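# Place the carton squarely on the raised block

## Task

Set the carton down on top of the raised block so that no part of it extends beyond the outer border of the blue tape outline, its long edge runs parallel to the outline's long edge, and the face that was on top at the start is still on top.

## Robot and tools

Robot: two arms, left_arm and right_arm. Each carries an identical five-finger right hand, so the hands are not mirrored and every hand axis and number means the same on both. Calibrated bases in the scene frame: left_arm (-0.018, +0.461, +0.076) m, right_arm (+0.038, -0.455, +0.076) m, each yawed very slightly. A post stands on the floor behind the arms. Loose objects can sometimes get a brief outside nudge.

Frame: the scene frame has its origin at table-top height, halfway between the nominal bases. +x points out over the table, +z up, and left_arm sits on the +y side. Arm names do not match image left and right. Positions are in metres, velocities in m/s and rad/s.

Hand point: a spot fixed to the palm, about 0.05 m in front of it and 0.15 m out from the wrist flange. Its +z runs along the straight fingers, +y comes out of the palm, and +x crosses the palm away from the thumb. Straight fingertips reach 0.06-0.07 m past it along +z and lie 0.06 m behind it along -y. A wrist bracket on the little-finger side can strike things. With the fingers level, the wrist may hang below the hand point (up to 0.13 m palm down, 0.25 m palm up) and reach the table first.

A row has 28 numbers, each in [-1, 1], and always covers both arms. Order: left dx, dy, dz, rx, ry, rz, then left little, ring, middle, index, thumb_bend, thumb_turn, force_limit, speed, then the same 14 for the right arm. The six pose numbers are offsets along the scene axes, measured from that arm's Hand target as it stood when the action or move began, not from the row before. 1.0 equals 0.6 m or 180 degrees. rx, ry, rz form a single rotation vector, turned about the hand point. All-zero pose numbers mean no new request for that arm. The controller clips commanded orientation to within 32 degrees of the measured one.

Hand numbers are absolute targets, not offsets. Fingers and thumb_bend go from -1 (straight) to +1 (curled). thumb_turn goes from -1 (beside the palm) to +1 (facing the fingers). force_limit scales from about 0 N at -1 to 10 N at +1 (15 N for the two thumb motors). speed scales from near zero at -1 to full at +0.48 and above. No value means no change: to keep a hand as it is, resend the eight numbers of its last executed row. If nothing has been sent yet, use hand_measured, then hand_force_limit and hand_speed. With the thumb turned in, the hand wraps objects about 0.035-0.065 m thick. Thumb tip and index pad can pinch a light item up to about 0.08 m. For a soft grip, close at speed -0.94 or below. To squeeze harder, raise force_limit and send a target more closed than hand_measured.

Tools:
- execute_actions(actions, cameras): actions is a list of actions. Each action is a list of 1-15 rows, one per 1/30 s step; a short list holds its last row to step 15. cameras lists camera names, ["all"] or []. With no actions, all images come back by default.
- move(target, speed, blend, stop_force, zero, blocking, cameras): target is one 28-number row or a list of up to 15 rows. Every row's offsets count from the Hand targets at the start of the move. speed is the path top speed in m/s (0.002 to 3.2, default 0.25; turning at twice that in rad/s), as one number or one per target. blend in metres rounds corners; 0 stops at each target. stop_force (4 to 120 N, shared by both arms) ends an arm's path when its wrist sensor feels that much push against the motion. With stop_force, every target must carry the same hand numbers, and blocking=false is not allowed. zero (default true) re-zeroes the sensor before the move. blocking=false returns after about 0.5 s while motion continues. Paths do not avoid obstacles or the other arm, and there is a 10 s cap. The result adds a move: line: done, off_target, moving, held or fault, plus limits such as paced or held.
- wait(seconds 0-3600, cameras); stop(cameras) brakes a running move.
- zoom_image(camera, region [x0, y0, x1, y1] in pixels, at most 504 by 504) on cam_high, cam_low, cam_left_wrist or cam_right_wrist.
- show_instructions() shows the reference image. zero_wrist_force(arm) re-zeroes the sensor of left_arm or right_arm. finished_scene(scene=1) ends the scene irreversibly.

Results: end_effector_position and end_effector_quat_wxyz per arm in the scene frame, possibly a few cm off. Hand target is the last clipped command, and the next offsets start from it. The hand often settles a little short of it; send the remaining gap as an offset. Also reported: hand_measured, hand_stopped_by (moving, target, force, stalled, fault) and hand_load_n, each six values in motor order. hand_load_n is positive when something pushes a finger open, and a drop toward 0 signals a lost grip. Wrist force and torque are in the end effector's own axes, with a peak line. Joint torques and motor temperatures are also shown.

Avoid: drops, even small ones; releasing a moving object; fast impacts; pressing past firm contact, since the arms are stiff. Any contact between the arms is dangerous. Do not move the wrist close to its own base axis. Anything off the table fails the task. Joint contact torques beyond 310/310/141/50.7/50.7/50.7 N m, or about 150 N of outside force, freeze the arm for 10 s. Motors heat while holding loads or straining; at 85 °C the arm brakes.

Each tool is called after "Call:" in YAML: its name, and indented under it one key for each argument.

Reference images:

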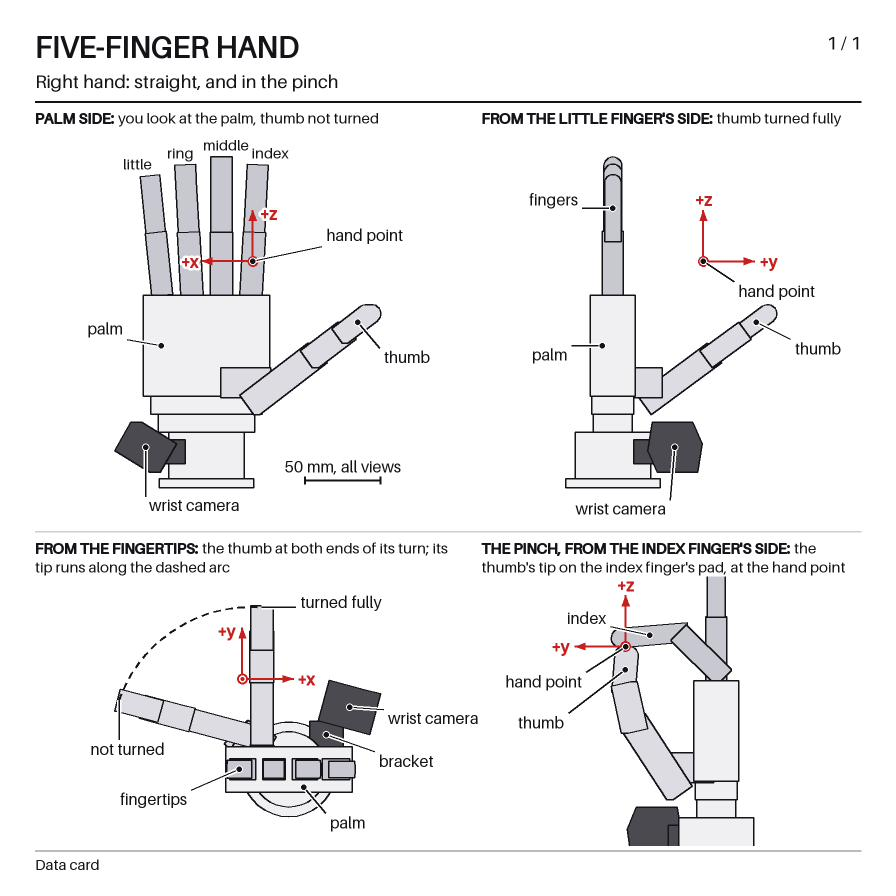

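## Session

Call:
execute_actions:
  actions: []

Scene clock: 0.00 s.
left_arm: end_effector_position=(+0.5217, -0.0892, +0.1667) hand_measured=(-1.000, -1.000, -1.000, -1.000, -1.000, -1.000) hand_load_n=(+0.0, +0.0, +0.0, +0.0, +0.0, +0.0) hand_stopped_by=(target, target, target, target, target, target) hand_force_limit=0.00 hand_speed=-0.80 end_effector_quat_wxyz=(-0.088, +0.662, +0.606, -0.432) | right_arm: end_effector_position=(+0.7107, -0.3972, +0.2223) hand_measured=(-1.000, -1.000, -1.000, -1.000, -1.000, -1.000) hand_load_n=(+0.0, +0.0, +0.0, +0.0, +0.0, +0.0) hand_stopped_by=(target, target, target, target, target, target) hand_force_limit=0.00 hand_speed=-0.80 end_effector_quat_wxyz=(-0.068, +0.487, +0.845, -0.209)
Joint positions: left_arm=[-0.732 -0.769 1.469 1.207 2.437 -0.514] | right_arm=[-0.039 -1.005 1.609 1.288 1.881 -0.533]
Joint velocities: within noise
Joint torques (N m): no reading
Motor temperatures (°C): left_arm=[30 29 27 40 43 37] | right_arm=[33 40 35 39 43 37]
Wrist force (N): no reading
Wrist torque (N m): no reading
Wrist force, peak (N): no reading
Hand target: left_arm +0.5217, -0.0892, +0.1667; -0.088, +0.662, +0.606, -0.432 | right_arm +0.7107, -0.3972, +0.2223; -0.068, +0.487, +0.845, -0.209

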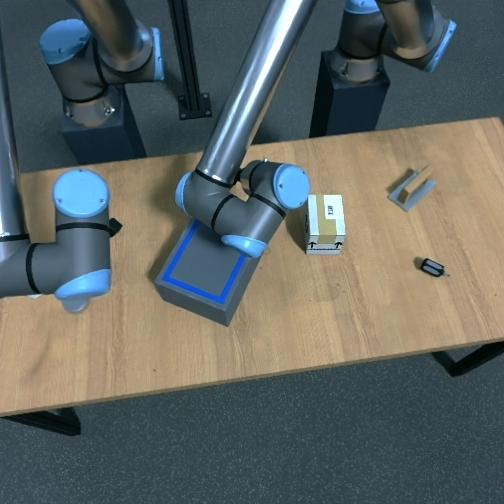

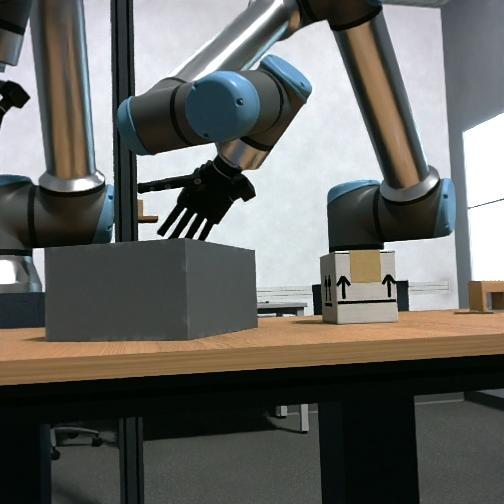

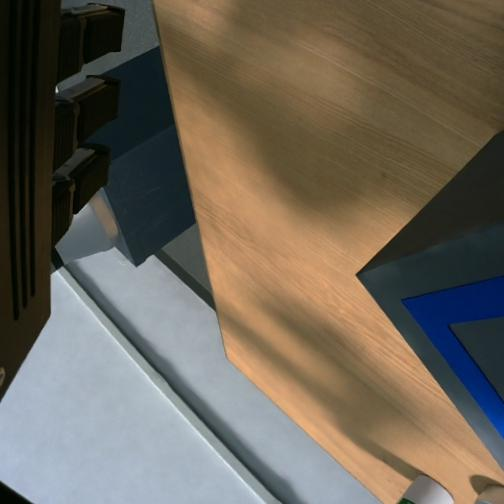

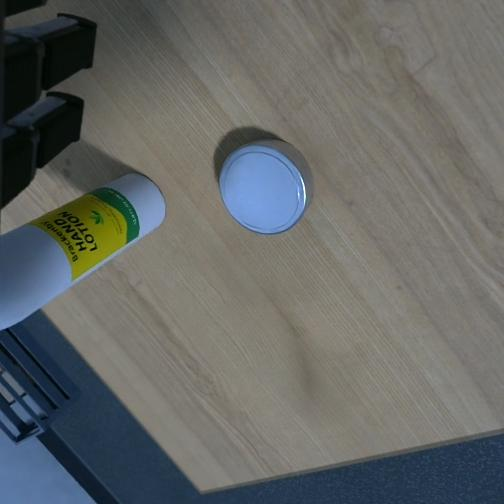

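Call:
zoom_image:
  camera: "cam_high"
  region: [140, 140, 380, 340]

Call:
zoom_image:
  camera: "cam_low"
  region: [280, 200, 440, 360]

Scaled by 2.100 from the camera's image (finer frame: 720x720).

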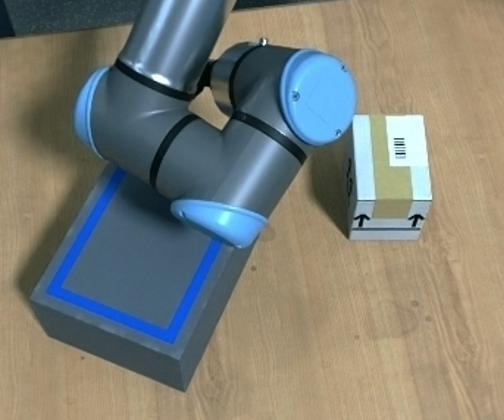

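Scaled by 3.150 from the camera's image (finer frame: 720x720).

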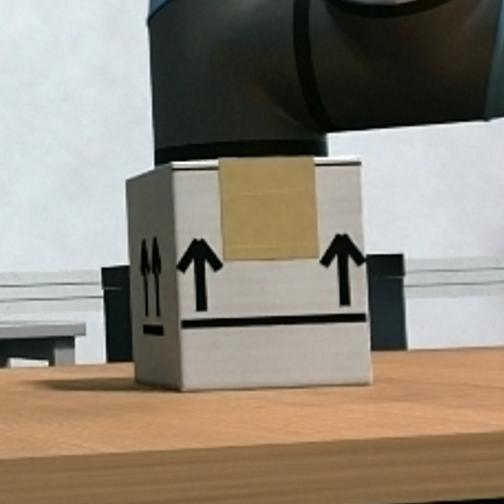

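Call:
move:
  target: [-0.117,0.4,0.55,0,0,0,-1,-1,-1,-1,-1,-1,0,-0.8,0,0,0,0,0,0,-1,-1,-1,-1,-1,-1,0,-0.8]
  cameras: ["all"]

Scene clock: 29.07 s.
left_arm: end_effector_position=(+0.4627, +0.1116, +0.4430) hand_measured=(-1.000, -1.000, -1.000, -1.000, -1.000, -1.000) hand_load_n=(-0.5, +0.0, +0.0, +0.0, +0.0, +0.0) hand_stopped_by=(target, target, target, target, target, target) hand_force_limit=0.00 hand_speed=-0.80 end_effector_quat_wxyz=(-0.088, +0.662, +0.606, -0.432) | right_arm: end_effector_position=(+0.7107, -0.3972, +0.2223) hand_measured=(-1.000, -1.000, -1.000, -1.000, -1.000, -1.000) hand_load_n=(+0.0, +0.0, +0.0, +0.0, +0.0, +0.0) hand_stopped_by=(target, target, target, target, target, target) hand_force_limit=0.00 hand_speed=-0.80 end_effector_quat_wxyz=(-0.068, +0.487, +0.845, -0.209)
Joint positions: left_arm=[-0.558 -1.209 1.676 1.613 2.366 -0.279] | right_arm=[-0.039 -1.005 1.609 1.288 1.881 -0.533]
Joint torques (N m): left_arm=[9.28 -77.98 -43.5 6.59 4.53 3.01] | right_arm=[3.05 -75.23 -31.91 5.07 0.9 0.09]
Wrist force (N): left_arm=[0.2 -0.1 0.6] | right_arm=[-0.4 -0.3 -0.1]
Wrist torque (N m): left_arm=[-0.06 -0.09 0.15] | right_arm=[-0.03 0.06 -0.02]
Wrist force, peak (N): left_arm=[1.3 -5.0 -4.0] | right_arm=[-0.9 0.3 0.0]
Hand target: left_arm +0.4627, +0.1117, +0.4431; -0.088, +0.662, +0.606, -0.432 (not the last commanded pose) | right_arm +0.7107, -0.3972, +0.2223; -0.068, +0.487, +0.845, -0.209
Off the commanded pose: left_arm 0.067 m, 0 deg | right_arm 0.000 m, 0 deg.
move: held (left_arm; a check stopped the path); limits=held
pose unreachable (left arm): on one or more control steps of this call, first in action 0 (counted from 0), this arm could not follow its commanded pose, so it was not sent that pose on those steps. It may still have moved: this result reports where it is.
cause: moving toward the commanded pose would bring two parts of the arm too close to each other (joints 4 (wrist 1) to 6 (wrist 3) lie between them).

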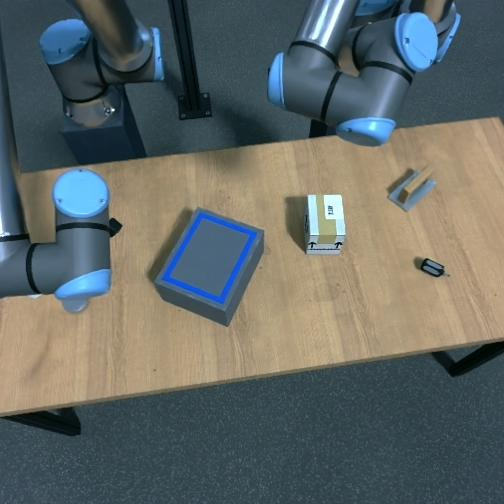

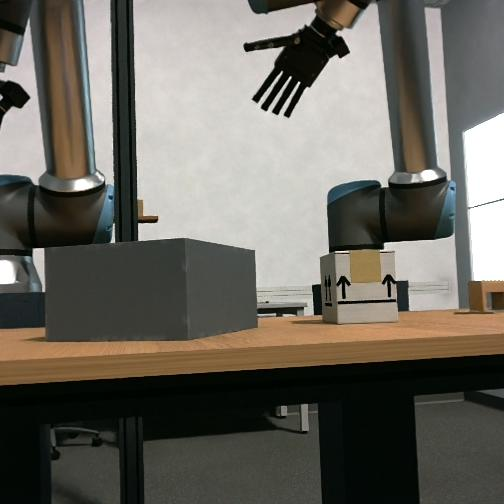

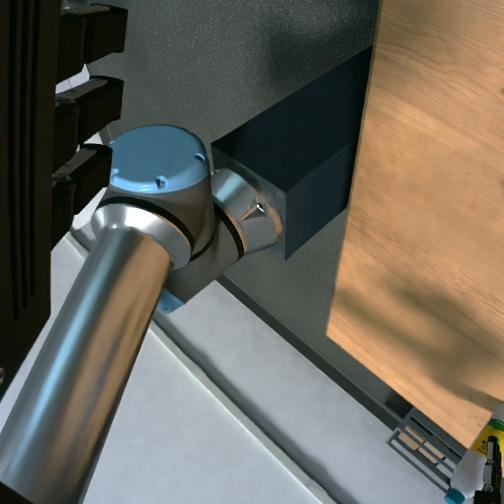

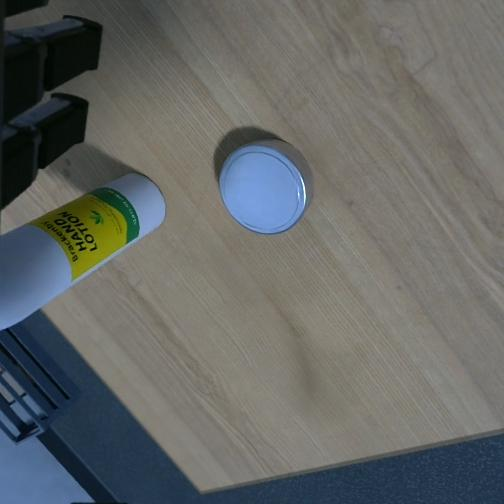

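Call:
zoom_image:
  camera: "cam_high"
  region: [140, 180, 290, 330]

Call:
zoom_image:
  camera: "cam_high"
  region: [275, 175, 375, 275]

Scaled by 3.360 from the camera's image (finer frame: 720x720).

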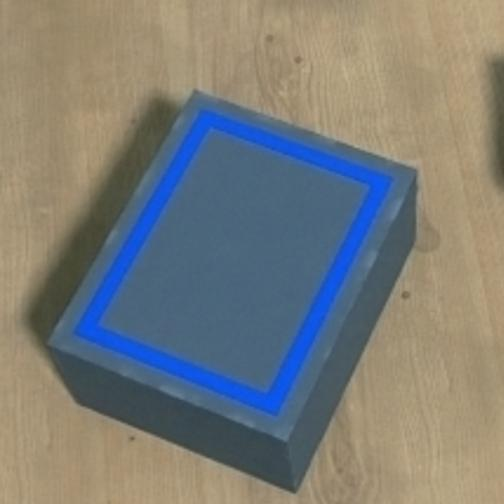

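Scaled by 5.040 from the camera's image (finer frame: 720x720).

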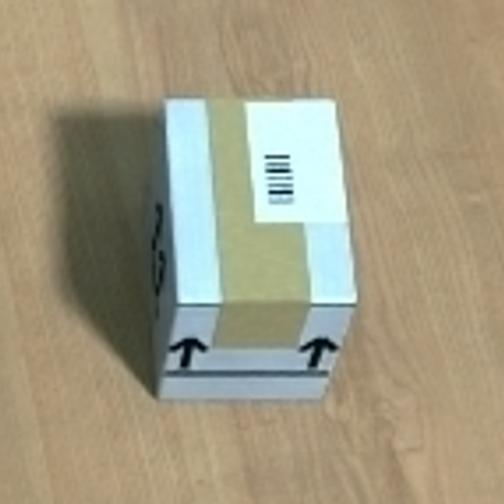

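Call:
move:
  target:
    - [0.145,0.0,0.05,0,0,0,-1,-1,-1,-1,-1,-1,0,-0.8,0,0,0,0,0,0,-1,-1,-1,-1,-1,-1,0,-0.8]
    - [0.145,0.064,0.05,0.234,-0.622,-0.463,-1,-1,-1,-1,-1,-1,0,-0.8,0,0,0,0,0,0,-1,-1,-1,-1,-1,-1,0,-0.8]
  speed: 0.3
  blend: 0.02
  cameras: ["all"]

Scene clock: 33.60 s.
left_arm: end_effector_position=(+0.4653, +0.1116, +0.4443) hand_measured=(-1.000, -1.000, -1.000, -1.000, -1.000, -1.000) hand_load_n=(+0.0, +0.0, +0.0, +0.0, +0.0, -0.5) hand_stopped_by=(target, target, target, target, target, target) hand_force_limit=0.00 hand_speed=-0.80 end_effector_quat_wxyz=(-0.088, +0.662, +0.606, -0.432) | right_arm: end_effector_position=(+0.7107, -0.3972, +0.2223) hand_measured=(-1.000, -1.000, -1.000, -1.000, -1.000, -1.000) hand_load_n=(+0.0, +0.0, -0.5, +0.0, -0.5, +0.0) hand_stopped_by=(target, target, target, target, target, target) hand_force_limit=0.00 hand_speed=-0.80 end_effector_quat_wxyz=(-0.068, +0.487, +0.845, -0.209)
Joint positions: left_arm=[-0.556 -1.206 1.67 1.618 2.365 -0.276] | right_arm=[-0.039 -1.005 1.609 1.288 1.881 -0.533]
Joint torques (N m): left_arm=[6.94 -50.74 -43.92 6.99 5.68 0.97] | right_arm=[0.18 -75.8 -32.15 4.94 1.37 0.06]
Wrist force (N): left_arm=[0.1 0.1 0.8] | right_arm=[0.1 0.5 0.3]
Wrist torque (N m): left_arm=[-0.04 -0.07 0.17] | right_arm=[0.06 -0.04 0.02]
Wrist force, peak (N): left_arm=[0.8 -0.9 2.1] | right_arm=[-0.3 0.3 0.9]
Hand target: left_arm +0.4654, +0.1116, +0.4443; -0.088, +0.662, +0.606, -0.432 (not the last commanded pose) | right_arm +0.7107, -0.3972, +0.2223; -0.068, +0.487, +0.845, -0.209
Off the commanded pose: left_arm 0.097 m, 146 deg | right_arm 0.000 m, 0 deg.
move: held (left_arm; a check stopped the path); path passed 0 of 2 targets; limits=held
pose unreachable (left arm): on one or more control steps of this call, first in action 0 (counted from 0), this arm could not follow its commanded pose, so it was not sent that pose on those steps. It may still have moved: this result reports where it is.
cause: moving toward the commanded pose would bring two parts of the arm too close to each other (joints 4 (wrist 1) to 6 (wrist 3) lie between them).

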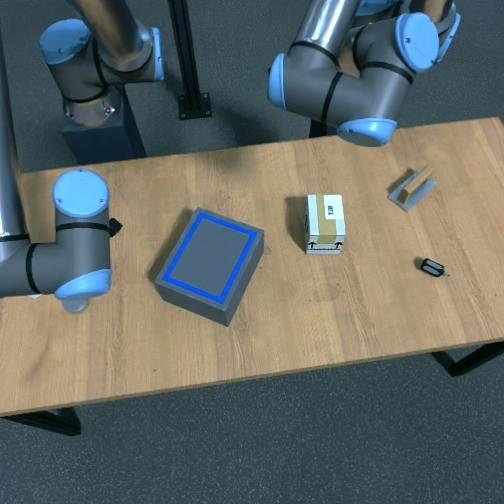

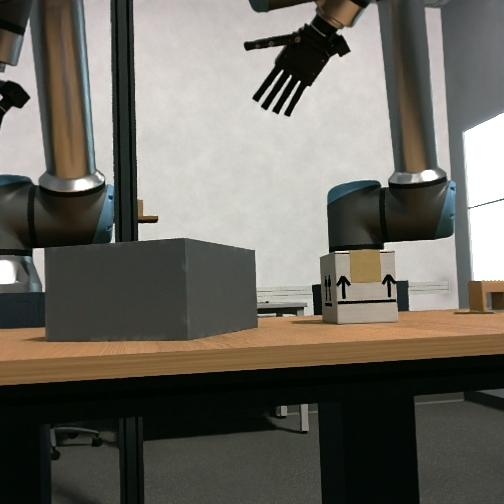

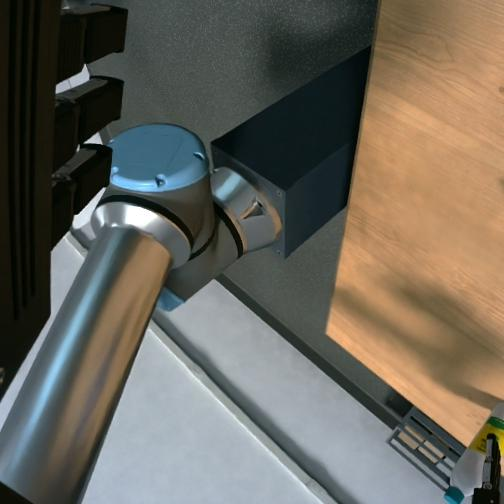

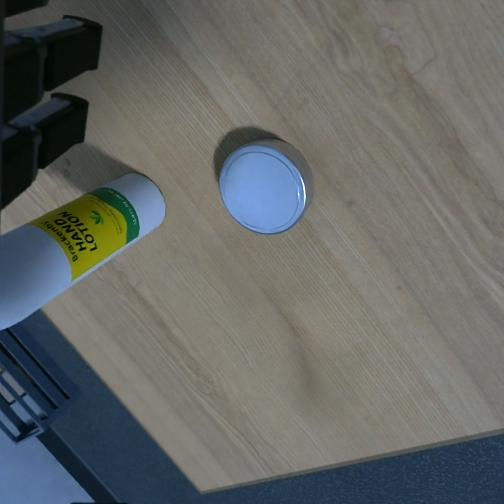

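Call:
move:
  target:
    - [-0.0495,0.0163,-0.1438,0.0115,-0.1781,-0.1721,-1,-1,-1,-1,-1,-1,0,-0.8,0,0,0,0,0,0,-1,-1,-1,-1,-1,-1,0,-0.8]
    - [-0.0058,-0.005,-0.2112,0.0433,-0.3480,-0.3210,-1,-1,-1,-1,-1,-1,0,-0.8,0,0,0,0,0,0,-1,-1,-1,-1,-1,-1,0,-0.8]
    - [0.0518,-0.0558,-0.181,0.1145,-0.5026,-0.4257,-1,-1,-1,-1,-1,-1,0,-0.8,0,0,0,0,0,0,-1,-1,-1,-1,-1,-1,0,-0.8]
    - [0.0577,-0.0777,-0.0738,0.234,-0.622,-0.463,-1,-1,-1,-1,-1,-1,0,-0.8,0,0,0,0,0,0,-1,-1,-1,-1,-1,-1,0,-0.8]
  speed: 0.3
  blend: 0.04
  cameras: ["all"]

Scene clock: 82.00 s.
left_arm: end_effector_position=(+0.5000, +0.0651, +0.4000) hand_measured=(-1.000, -1.000, -1.000, -1.000, -1.000, -1.000) hand_load_n=(+0.0, +0.0, +0.0, +0.0, +0.0, +0.0) hand_stopped_by=(target, target, target, target, target, target) hand_force_limit=0.00 hand_speed=-0.80 end_effector_quat_wxyz=(+0.000, +0.819, +0.001, +0.574) | right_arm: end_effector_position=(+0.7107, -0.3972, +0.2223) hand_measured=(-1.000, -1.000, -1.000, -1.000, -1.000, -1.000) hand_load_n=(+0.0, +0.0, +0.0, +0.0, +0.0, +0.0) hand_stopped_by=(target, target, target, target, target, target) hand_force_limit=0.00 hand_speed=-0.80 end_effector_quat_wxyz=(-0.068, +0.487, +0.845, -0.209)
Joint positions: left_arm=[-1.265 -1.58 2.085 0.414 0.443 0.7] | right_arm=[-0.039 -1.005 1.609 1.288 1.881 -0.533]
Joint torques (N m): left_arm=[-6.53 -18.23 -44.03 1.41 -3.53 1.47] | right_arm=[-0.05 -77.09 -31.32 5.15 1.5 0.14]
Wrist force (N): left_arm=[-2.6 -1.8 0.2] | right_arm=[-0.2 0.0 0.3]
Wrist torque (N m): left_arm=[-0.12 0.20 0.00] | right_arm=[0.00 0.01 0.00]
Wrist force, peak (N): left_arm=[-3.1 -2.0 0.7] | right_arm=[-0.4 0.6 0.6]
Hand target: left_arm +0.5000, +0.0650, +0.4000; +0.000, +0.819, +0.001, +0.574 | right_arm +0.7107, -0.3972, +0.2223; -0.068, +0.487, +0.845, -0.209
Off the commanded pose: left_arm 0.000 m, 0 deg | right_arm 0.000 m, 0 deg.
move: done

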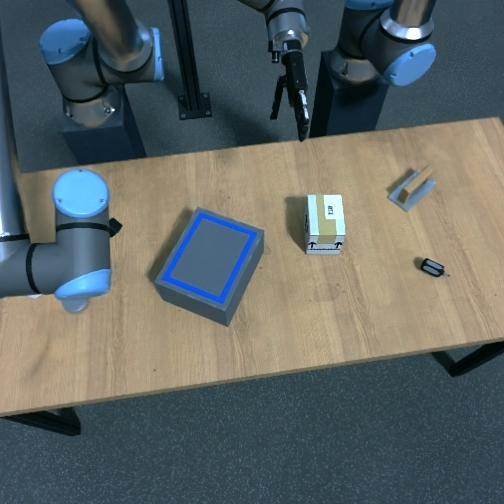

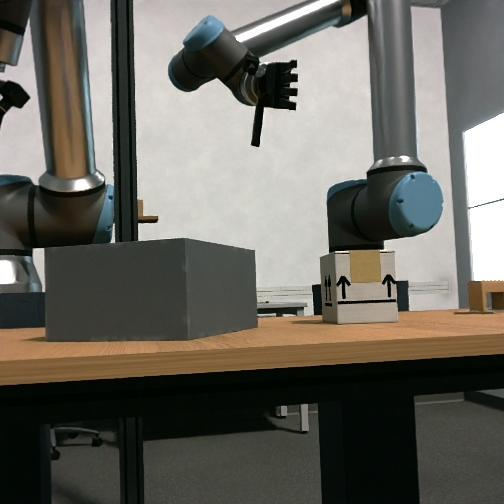

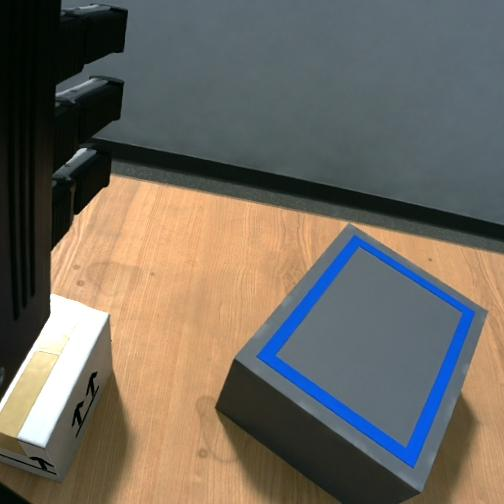

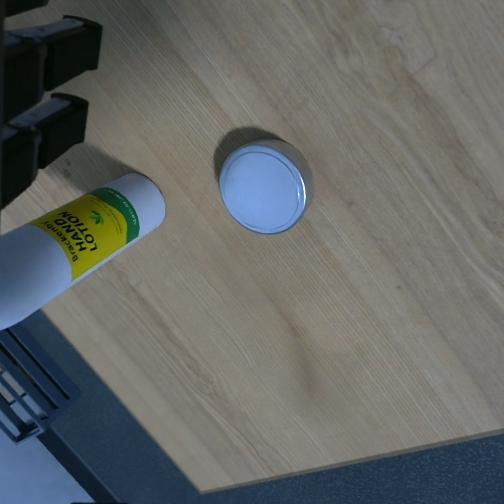

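Call:
zoom_image:
  camera: "cam_low"
  region: [160, 0, 360, 200]

Call:
zoom_image:
  camera: "cam_high"
  region: [220, 0, 370, 150]

Scaled by 2.520 from the camera's image (finer frame: 720x720).

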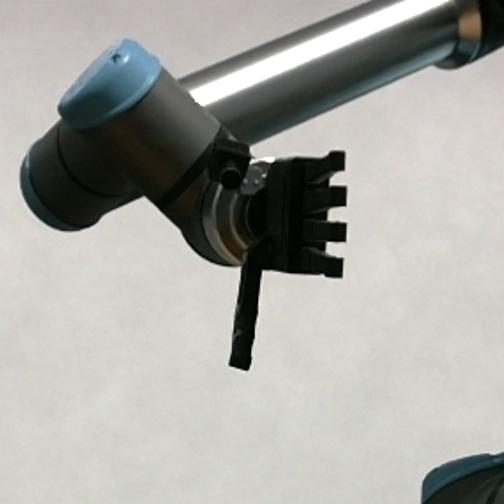

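Scaled by 3.360 from the camera's image (finer frame: 720x720).

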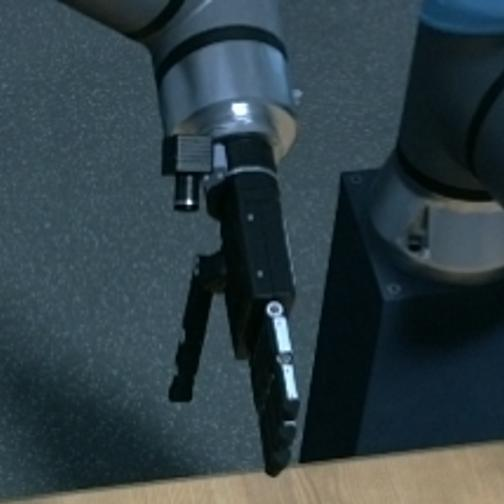

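Call:
move:
  target:
    - [0.0368,0.0645,0.0680,0.0155,-0.0539,0.0428,-1,-1,-1,-1,-1,-1,0,-0.8,0,0,0,0,0,0,-1,-1,-1,-1,-1,-1,0,-0.8]
    - [0.0527,0.1292,0.1437,0.0310,-0.1077,0.0855,-1,-1,-1,-1,-1,-1,0,-0.8,0,0,0,0,0,0,-1,-1,-1,-1,-1,-1,0,-0.8]
    - [0.0470,0.1907,0.2233,0.0464,-0.1616,0.1283,-1,-1,-1,-1,-1,-1,0,-0.8,0,0,0,0,0,0,-1,-1,-1,-1,-1,-1,0,-0.8]
    - [0.0198,0.2462,0.3028,0.0619,-0.2155,0.1711,-1,-1,-1,-1,-1,-1,0,-0.8,0,0,0,0,0,0,-1,-1,-1,-1,-1,-1,0,-0.8]
  speed: 0.25
  blend: 0.02

Scene clock: 156.67 s.
left_arm: end_effector_position=(+0.5119, +0.2127, +0.5816) hand_measured=(-1.000, -1.000, -1.000, -1.000, -1.000, -1.000) hand_load_n=(+0.0, +0.0, +0.0, +0.0, +0.0, +0.0) hand_stopped_by=(target, target, target, target, target, target) hand_force_limit=0.00 hand_speed=-0.80 end_effector_quat_wxyz=(-0.226, +0.551, +0.159, +0.787) | right_arm: end_effector_position=(+0.7107, -0.3972, +0.2223) hand_measured=(-1.000, -1.000, -1.000, -1.000, -1.000, -1.000) hand_load_n=(+0.0, +0.0, -0.5, +0.0, +0.0, -0.5) hand_stopped_by=(target, target, target, target, target, target) hand_force_limit=0.00 hand_speed=-0.80 end_effector_quat_wxyz=(-0.068, +0.487, +0.845, -0.209)
Joint positions: left_arm=[-1.267 -1.581 2.086 0.409 -0.445 0.705] | right_arm=[-0.039 -1.005 1.609 1.288 1.881 -0.533]
Joint torques (N m): left_arm=[-14.4 -38.98 -38.46 -0.62 -2.31 2.85] | right_arm=[1.03 -76.67 -31.88 4.99 0.97 0.34]
Wrist force (N): left_arm=[-3.1 -1.9 -0.6] | right_arm=[0.1 -0.1 0.3]
Wrist torque (N m): left_arm=[-0.04 0.21 -0.19] | right_arm=[-0.03 -0.03 0.01]
Wrist force, peak (N): left_arm=[-3.8 -2.0 -0.6] | right_arm=[-0.1 -0.1 1.1]
Hand target: left_arm +0.5119, +0.2127, +0.5817; -0.226, +0.551, +0.159, +0.787 | right_arm +0.7107, -0.3972, +0.2223; -0.068, +0.487, +0.845, -0.209
Off the commanded pose: left_arm 0.000 m, 0 deg | right_arm 0.000 m, 0 deg.
move: done

Call:
move:
  target:
    - [0.0337,0.0467,0.2217,0.0969,-0.0497,-0.0082,-1,-1,-1,-1,-1,-1,0,-0.8,0,0,0,0,0,0,-1,-1,-1,-1,-1,-1,0,-0.8]
    - [0.1233,-0.0537,0.3232,0.1830,-0.0416,-0.0843,-1,-1,-1,-1,-1,-1,0,-0.8,0,0,0,0,0,0,-1,-1,-1,-1,-1,-1,0,-0.8]
    - [0.2465,-0.1640,0.2303,0.2162,0.0517,-0.1911,-1,-1,-1,-1,-1,-1,0,-0.8,0,0,0,0,0,0,-1,-1,-1,-1,-1,-1,0,-0.8]
    - [0.3172,-0.1697,-0.0050,0.1644,0.2203,-0.2680,-1,-1,-1,-1,-1,-1,0,-0.8,0,0,0,0,0,0,-1,-1,-1,-1,-1,-1,0,-0.8]
    - [0.2705,-0.0608,-0.2577,0.0244,0.4200,-0.2566,-1,-1,-1,-1,-1,-1,0,-0.8,0,0,0,0,0,0,-1,-1,-1,-1,-1,-1,0,-0.8]
    - [0.1117,0.1025,-0.4252,-0.1700,0.5927,-0.1198,-1,-1,-1,-1,-1,-1,0,-0.8,0,0,0,0,0,0,-1,-1,-1,-1,-1,-1,0,-0.8]
  speed: 0.25
  blend: 0.04
  cameras: ["all"]

Scene clock: 184.03 s.
left_arm: end_effector_position=(+0.5789, +0.2742, +0.3265) hand_measured=(-1.000, -1.000, -1.000, -1.000, -1.000, -1.000) hand_load_n=(+0.0, +0.5, +0.0, +0.0, +0.0, +0.0) hand_stopped_by=(target, target, target, target, target, target) hand_force_limit=0.00 hand_speed=-0.80 end_effector_quat_wxyz=(+0.000, +1.000, +0.000, +0.000) | right_arm: end_effector_position=(+0.7107, -0.3972, +0.2223) hand_measured=(-1.000, -1.000, -1.000, -1.000, -1.000, -1.000) hand_load_n=(-0.5, +0.0, +0.0, +0.0, +0.0, -0.5) hand_stopped_by=(target, target, target, target, target, target) hand_force_limit=0.00 hand_speed=-0.80 end_effector_quat_wxyz=(-0.068, +0.487, +0.845, -0.209)
Joint positions: left_arm=[-0.448 -1.577 2.08 4.21 -1.57 -2.045] | right_arm=[-0.039 -1.005 1.609 1.288 1.881 -0.533]
Joint torques (N m): left_arm=[-5.02 -57.65 -49.62 -3.88 3.88 0.46] | right_arm=[-0.2 -75.85 -32.68 4.54 1.15 0.47]
Wrist force (N): left_arm=[-0.8 -1.1 2.0] | right_arm=[0.0 -0.2 0.7]
Wrist torque (N m): left_arm=[-0.25 0.02 -0.09] | right_arm=[-0.07 -0.03 0.00]
Wrist force, peak (N): left_arm=[-4.7 -1.4 -1.3] | right_arm=[0.0 0.0 1.4]
Hand target: left_arm +0.5789, +0.2742, +0.3265; +0.000, +1.000, +0.000, +0.000 | right_arm +0.7107, -0.3972, +0.2223; -0.068, +0.487, +0.845, -0.209
Off the commanded pose: left_arm 0.000 m, 0 deg | right_arm 0.000 m, 0 deg.
move: done

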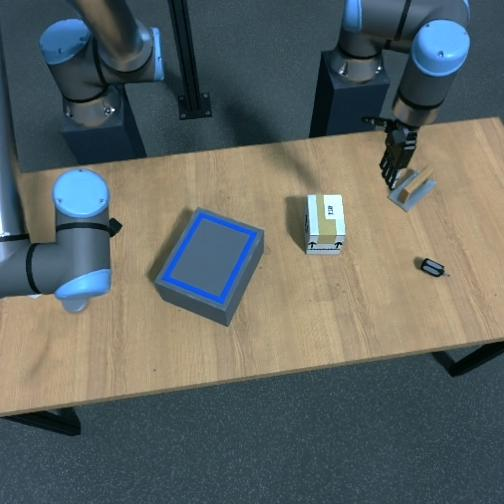

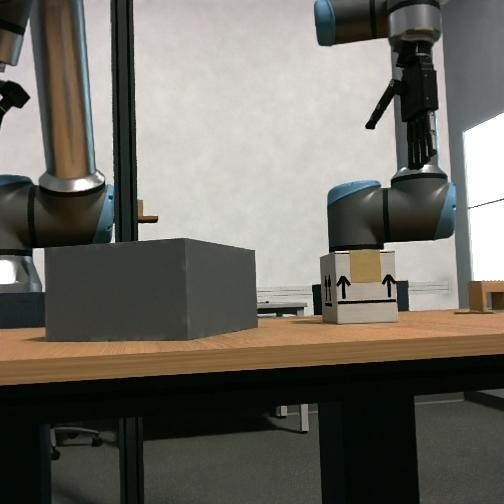

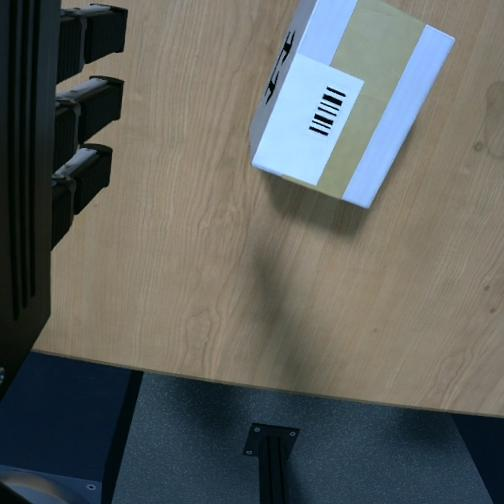

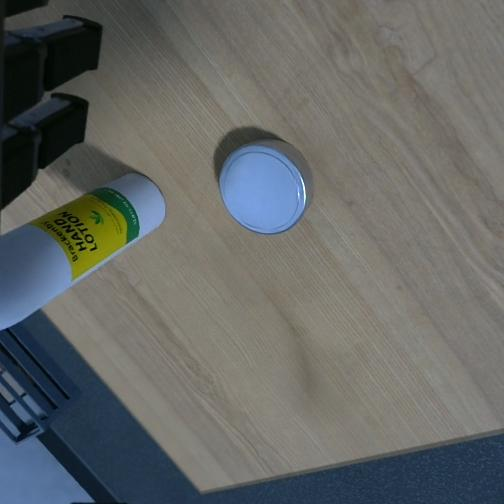

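Call:
zoom_image:
  camera: "cam_low"
  region: [300, 0, 500, 200]

Call:
zoom_image:
  camera: "cam_high"
  region: [290, 90, 460, 260]

Call:
zoom_image:
  camera: "cam_left_wrist"
  region: [0, 0, 504, 504]

Scaled by 2.520 from the camera's image (finer frame: 720x720).

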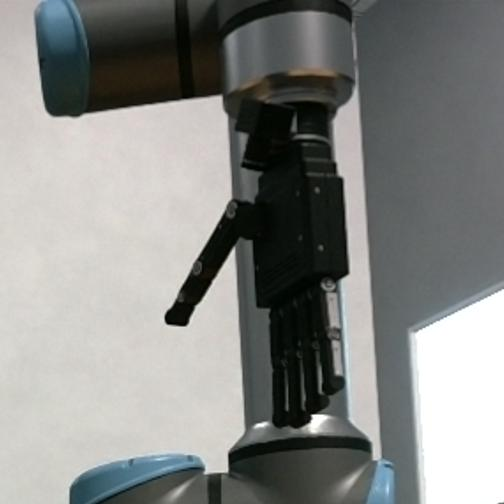

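Scaled by 2.965 from the camera's image (finer frame: 720x720).

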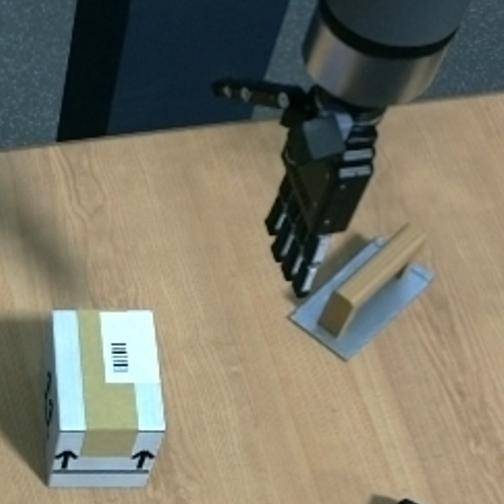

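Scaled by 1.000.

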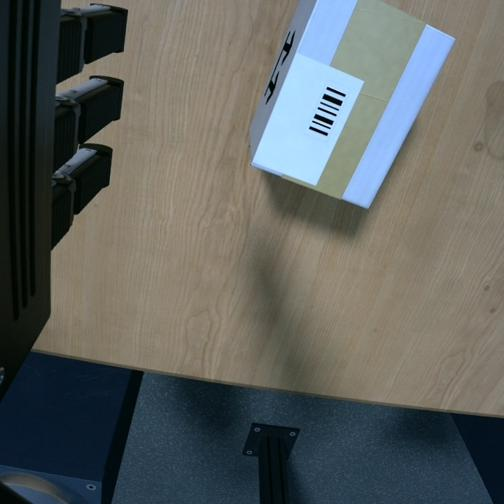

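Call:
move:
  target: [0,0,-0.2,0,0,0,-1,-1,-1,-1,-1,-1,0,-0.8,0,0,0,0,0,0,-1,-1,-1,-1,-1,-1,0,-0.8]
  cameras: ["all"]

Call:
zoom_image:
  camera: "cam_low"
  region: [300, 150, 500, 350]

Call:
zoom_image:
  camera: "cam_high"
  region: [290, 110, 460, 280]

Scene clock: 197.30 s.
left_arm: end_effector_position=(+0.5789, +0.2742, +0.2066) hand_measured=(-1.000, -1.000, -1.000, -1.000, -1.000, -1.000) hand_load_n=(+0.0, +0.5, +0.0, +0.0, +0.0, +0.0) hand_stopped_by=(target, target, target, target, target, target) hand_force_limit=0.00 hand_speed=-0.80 end_effector_quat_wxyz=(+0.000, +1.000, +0.000, +0.000) | right_arm: end_effector_position=(+0.7107, -0.3972, +0.2223) hand_measured=(-1.000, -1.000, -1.000, -1.000, -1.000, -1.000) hand_load_n=(+0.0, +0.0, +0.0, +0.0, +0.0, +0.0) hand_stopped_by=(target, target, target, target, target, target) hand_force_limit=0.00 hand_speed=-0.80 end_effector_quat_wxyz=(-0.068, +0.487, +0.845, -0.209)
Joint positions: left_arm=[-0.448 -1.441 2.193 3.961 -1.57 -2.045] | right_arm=[-0.039 -1.005 1.609 1.288 1.881 -0.533]
Joint torques (N m): left_arm=[11.16 -34.83 -33.53 -6.65 -1.95 1.8] | right_arm=[3.33 -75.8 -31.35 5.17 1.52 0.1]
Wrist force (N): left_arm=[-1.3 -1.4 2.0] | right_arm=[-0.2 0.0 0.3]
Wrist torque (N m): left_arm=[-0.28 0.07 -0.14] | right_arm=[-0.01 0.02 -0.02]
Wrist force, peak (N): left_arm=[-1.5 -1.5 4.5] | right_arm=[-0.4 0.3 1.3]
Hand target: left_arm +0.5789, +0.2742, +0.2065; +0.000, +1.000, +0.000, +0.000 | right_arm +0.7107, -0.3972, +0.2223; -0.068, +0.487, +0.845, -0.209
Off the commanded pose: left_arm 0.000 m, 0 deg | right_arm 0.000 m, 0 deg.
move: done

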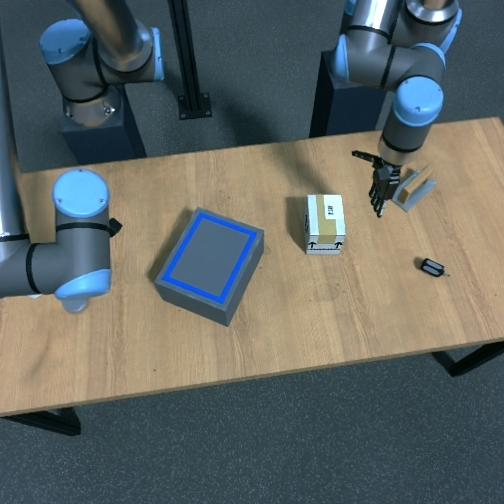

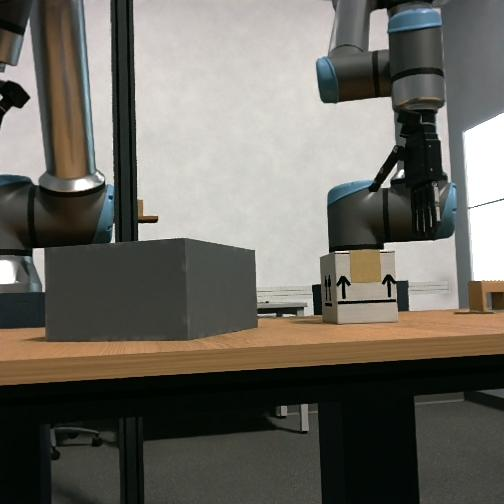

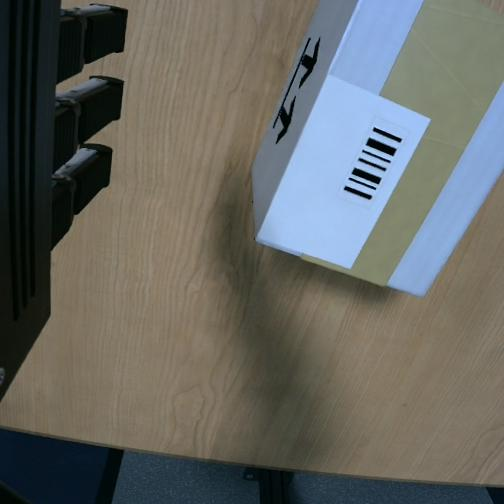

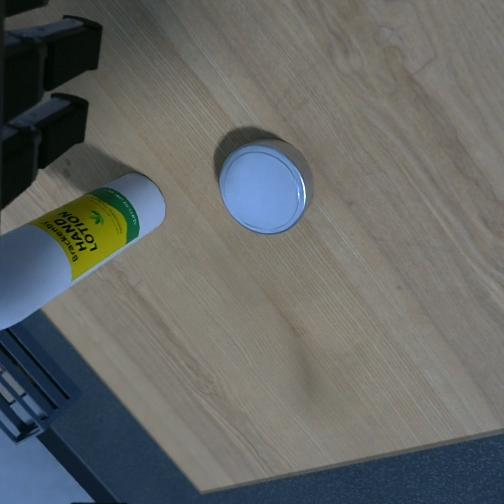

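Scaled by 2.520 from the camera's image (finer frame: 720x720).

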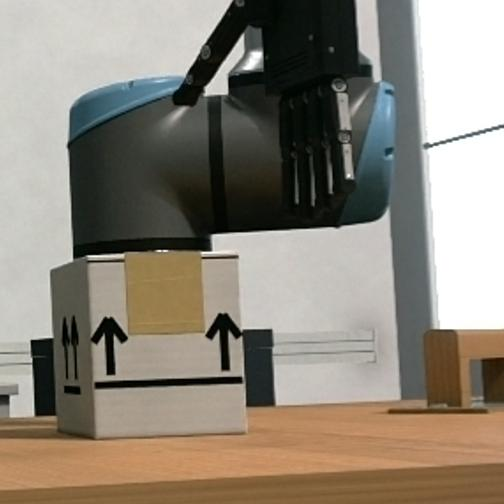

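Scaled by 2.965 from the camera's image (finer frame: 720x720).

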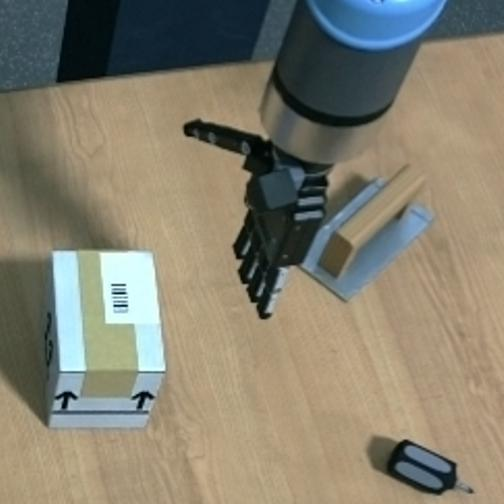

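Call:
move:
  target:
    - [-0.02,-0.022,0.05,-0.047,-0.1632,-0.063,-1,-1,-1,-1,-1,-1,0,-0.8,0.0,0.0,0.25,0,0,0,-1,-1,-1,-1,-1,-1,0,-0.8]
    - [-0.02,-0.022,0.05,-0.047,-0.1632,-0.063,-1,-1,-1,-1,-1,-1,0,-0.8,-0.147,0.72,0.25,0.1622,-0.0766,0.2718,-1,-1,-1,-1,-1,-1,0,-0.8]
  speed: 0.25
  blend: 0.04
  cameras: ["all"]

Scene clock: 255.40 s.
left_arm: end_effector_position=(+0.5669, +0.2610, +0.2365) hand_measured=(-1.000, -1.000, -1.000, -1.000, -1.000, -1.000) hand_load_n=(+0.0, +0.0, +0.0, +0.0, +0.0, +0.0) hand_stopped_by=(target, target, target, target, target, target) hand_force_limit=0.00 hand_speed=-0.80 end_effector_quat_wxyz=(+0.073, +0.960, -0.098, +0.253) | right_arm: end_effector_position=(+0.6226, +0.0348, +0.3723) hand_measured=(-1.000, -1.000, -1.000, -1.000, -1.000, -1.000) hand_load_n=(+0.0, +0.0, +0.5, +0.0, +0.0, +0.0) hand_stopped_by=(target, target, target, target, target, target) hand_force_limit=0.00 hand_speed=-0.80 end_effector_quat_wxyz=(+0.005, +0.087, +0.995, +0.052)
Joint positions: left_arm=[-0.513 -1.531 2.444 3.272 -1.491 -1.885] | right_arm=[0.407 -1.182 1.511 1.185 1.482 -1.006]
Joint torques (N m): left_arm=[9.54 -19.79 -40.15 -6.94 -1.61 -2.38] | right_arm=[2.24 -83.13 -24.08 8.01 1.34 -0.18]
Wrist force (N): left_arm=[-2.0 -1.9 2.7] | right_arm=[0.3 -0.7 0.3]
Wrist torque (N m): left_arm=[-0.38 0.09 -0.04] | right_arm=[-0.26 0.02 0.01]
Wrist force, peak (N): left_arm=[-2.3 -2.0 2.6] | right_arm=[0.0 0.8 2.4]
Hand target: left_arm +0.5669, +0.2610, +0.2365; +0.073, +0.960, -0.098, +0.253 | right_arm +0.6225, +0.0348, +0.3723; +0.005, +0.087, +0.995, +0.052
Off the commanded pose: left_arm 0.000 m, 0 deg | right_arm 0.000 m, 0 deg.
move: done

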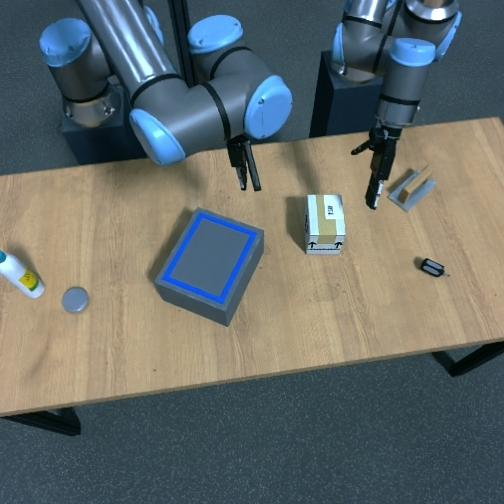

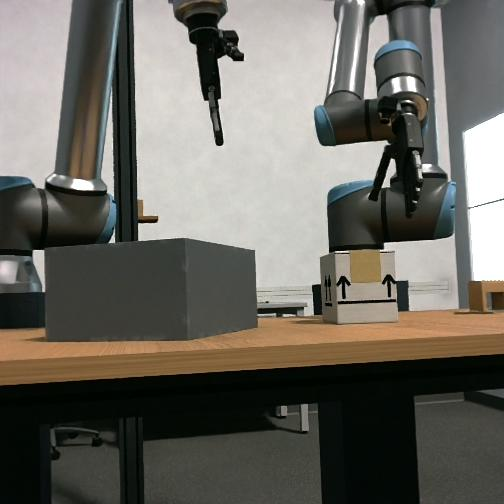

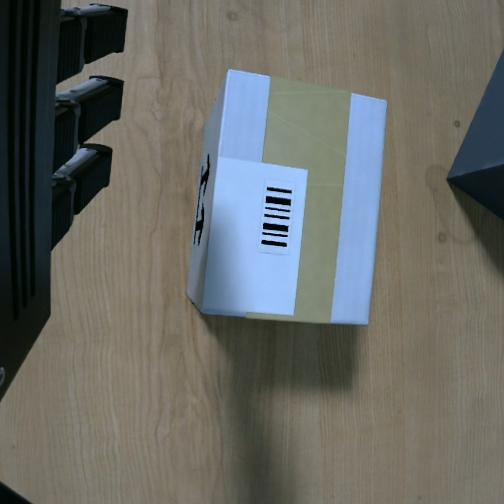

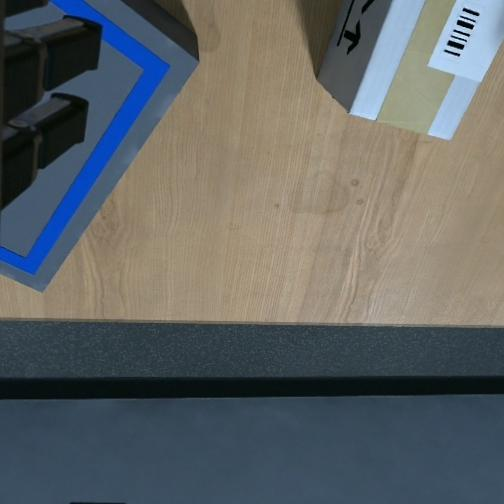

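Call:
zoom_image:
  camera: "cam_high"
  region: [290, 110, 460, 280]

Call:
zoom_image:
  camera: "cam_low"
  region: [300, 150, 500, 350]

Call:
zoom_image:
  camera: "cam_high"
  region: [180, 80, 350, 250]

Scaled by 2.965 from the camera's image (finer frame: 720x720).

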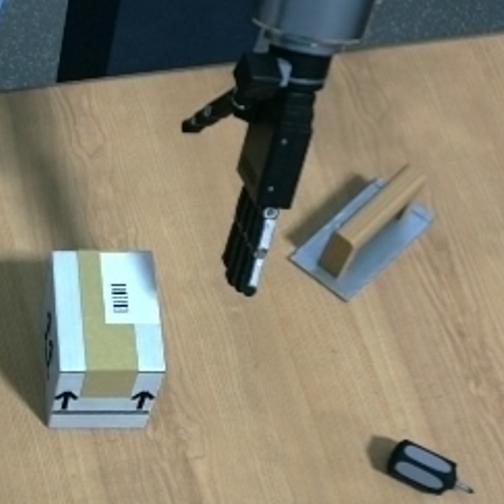

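Scaled by 2.520 from the camera's image (finer frame: 720x720).

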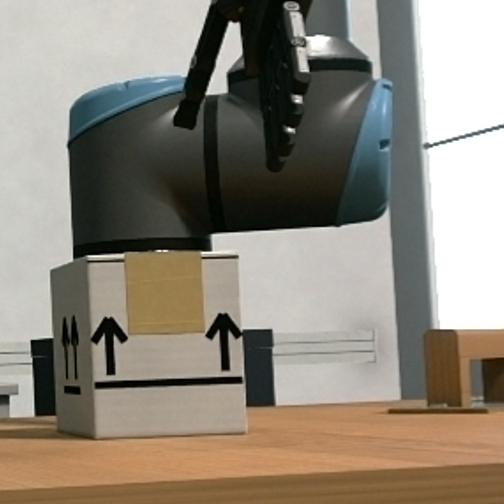

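Scaled by 2.965 from the camera's image (finer frame: 720x720).

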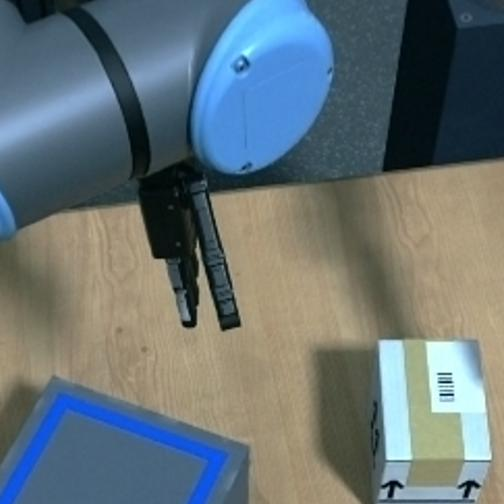

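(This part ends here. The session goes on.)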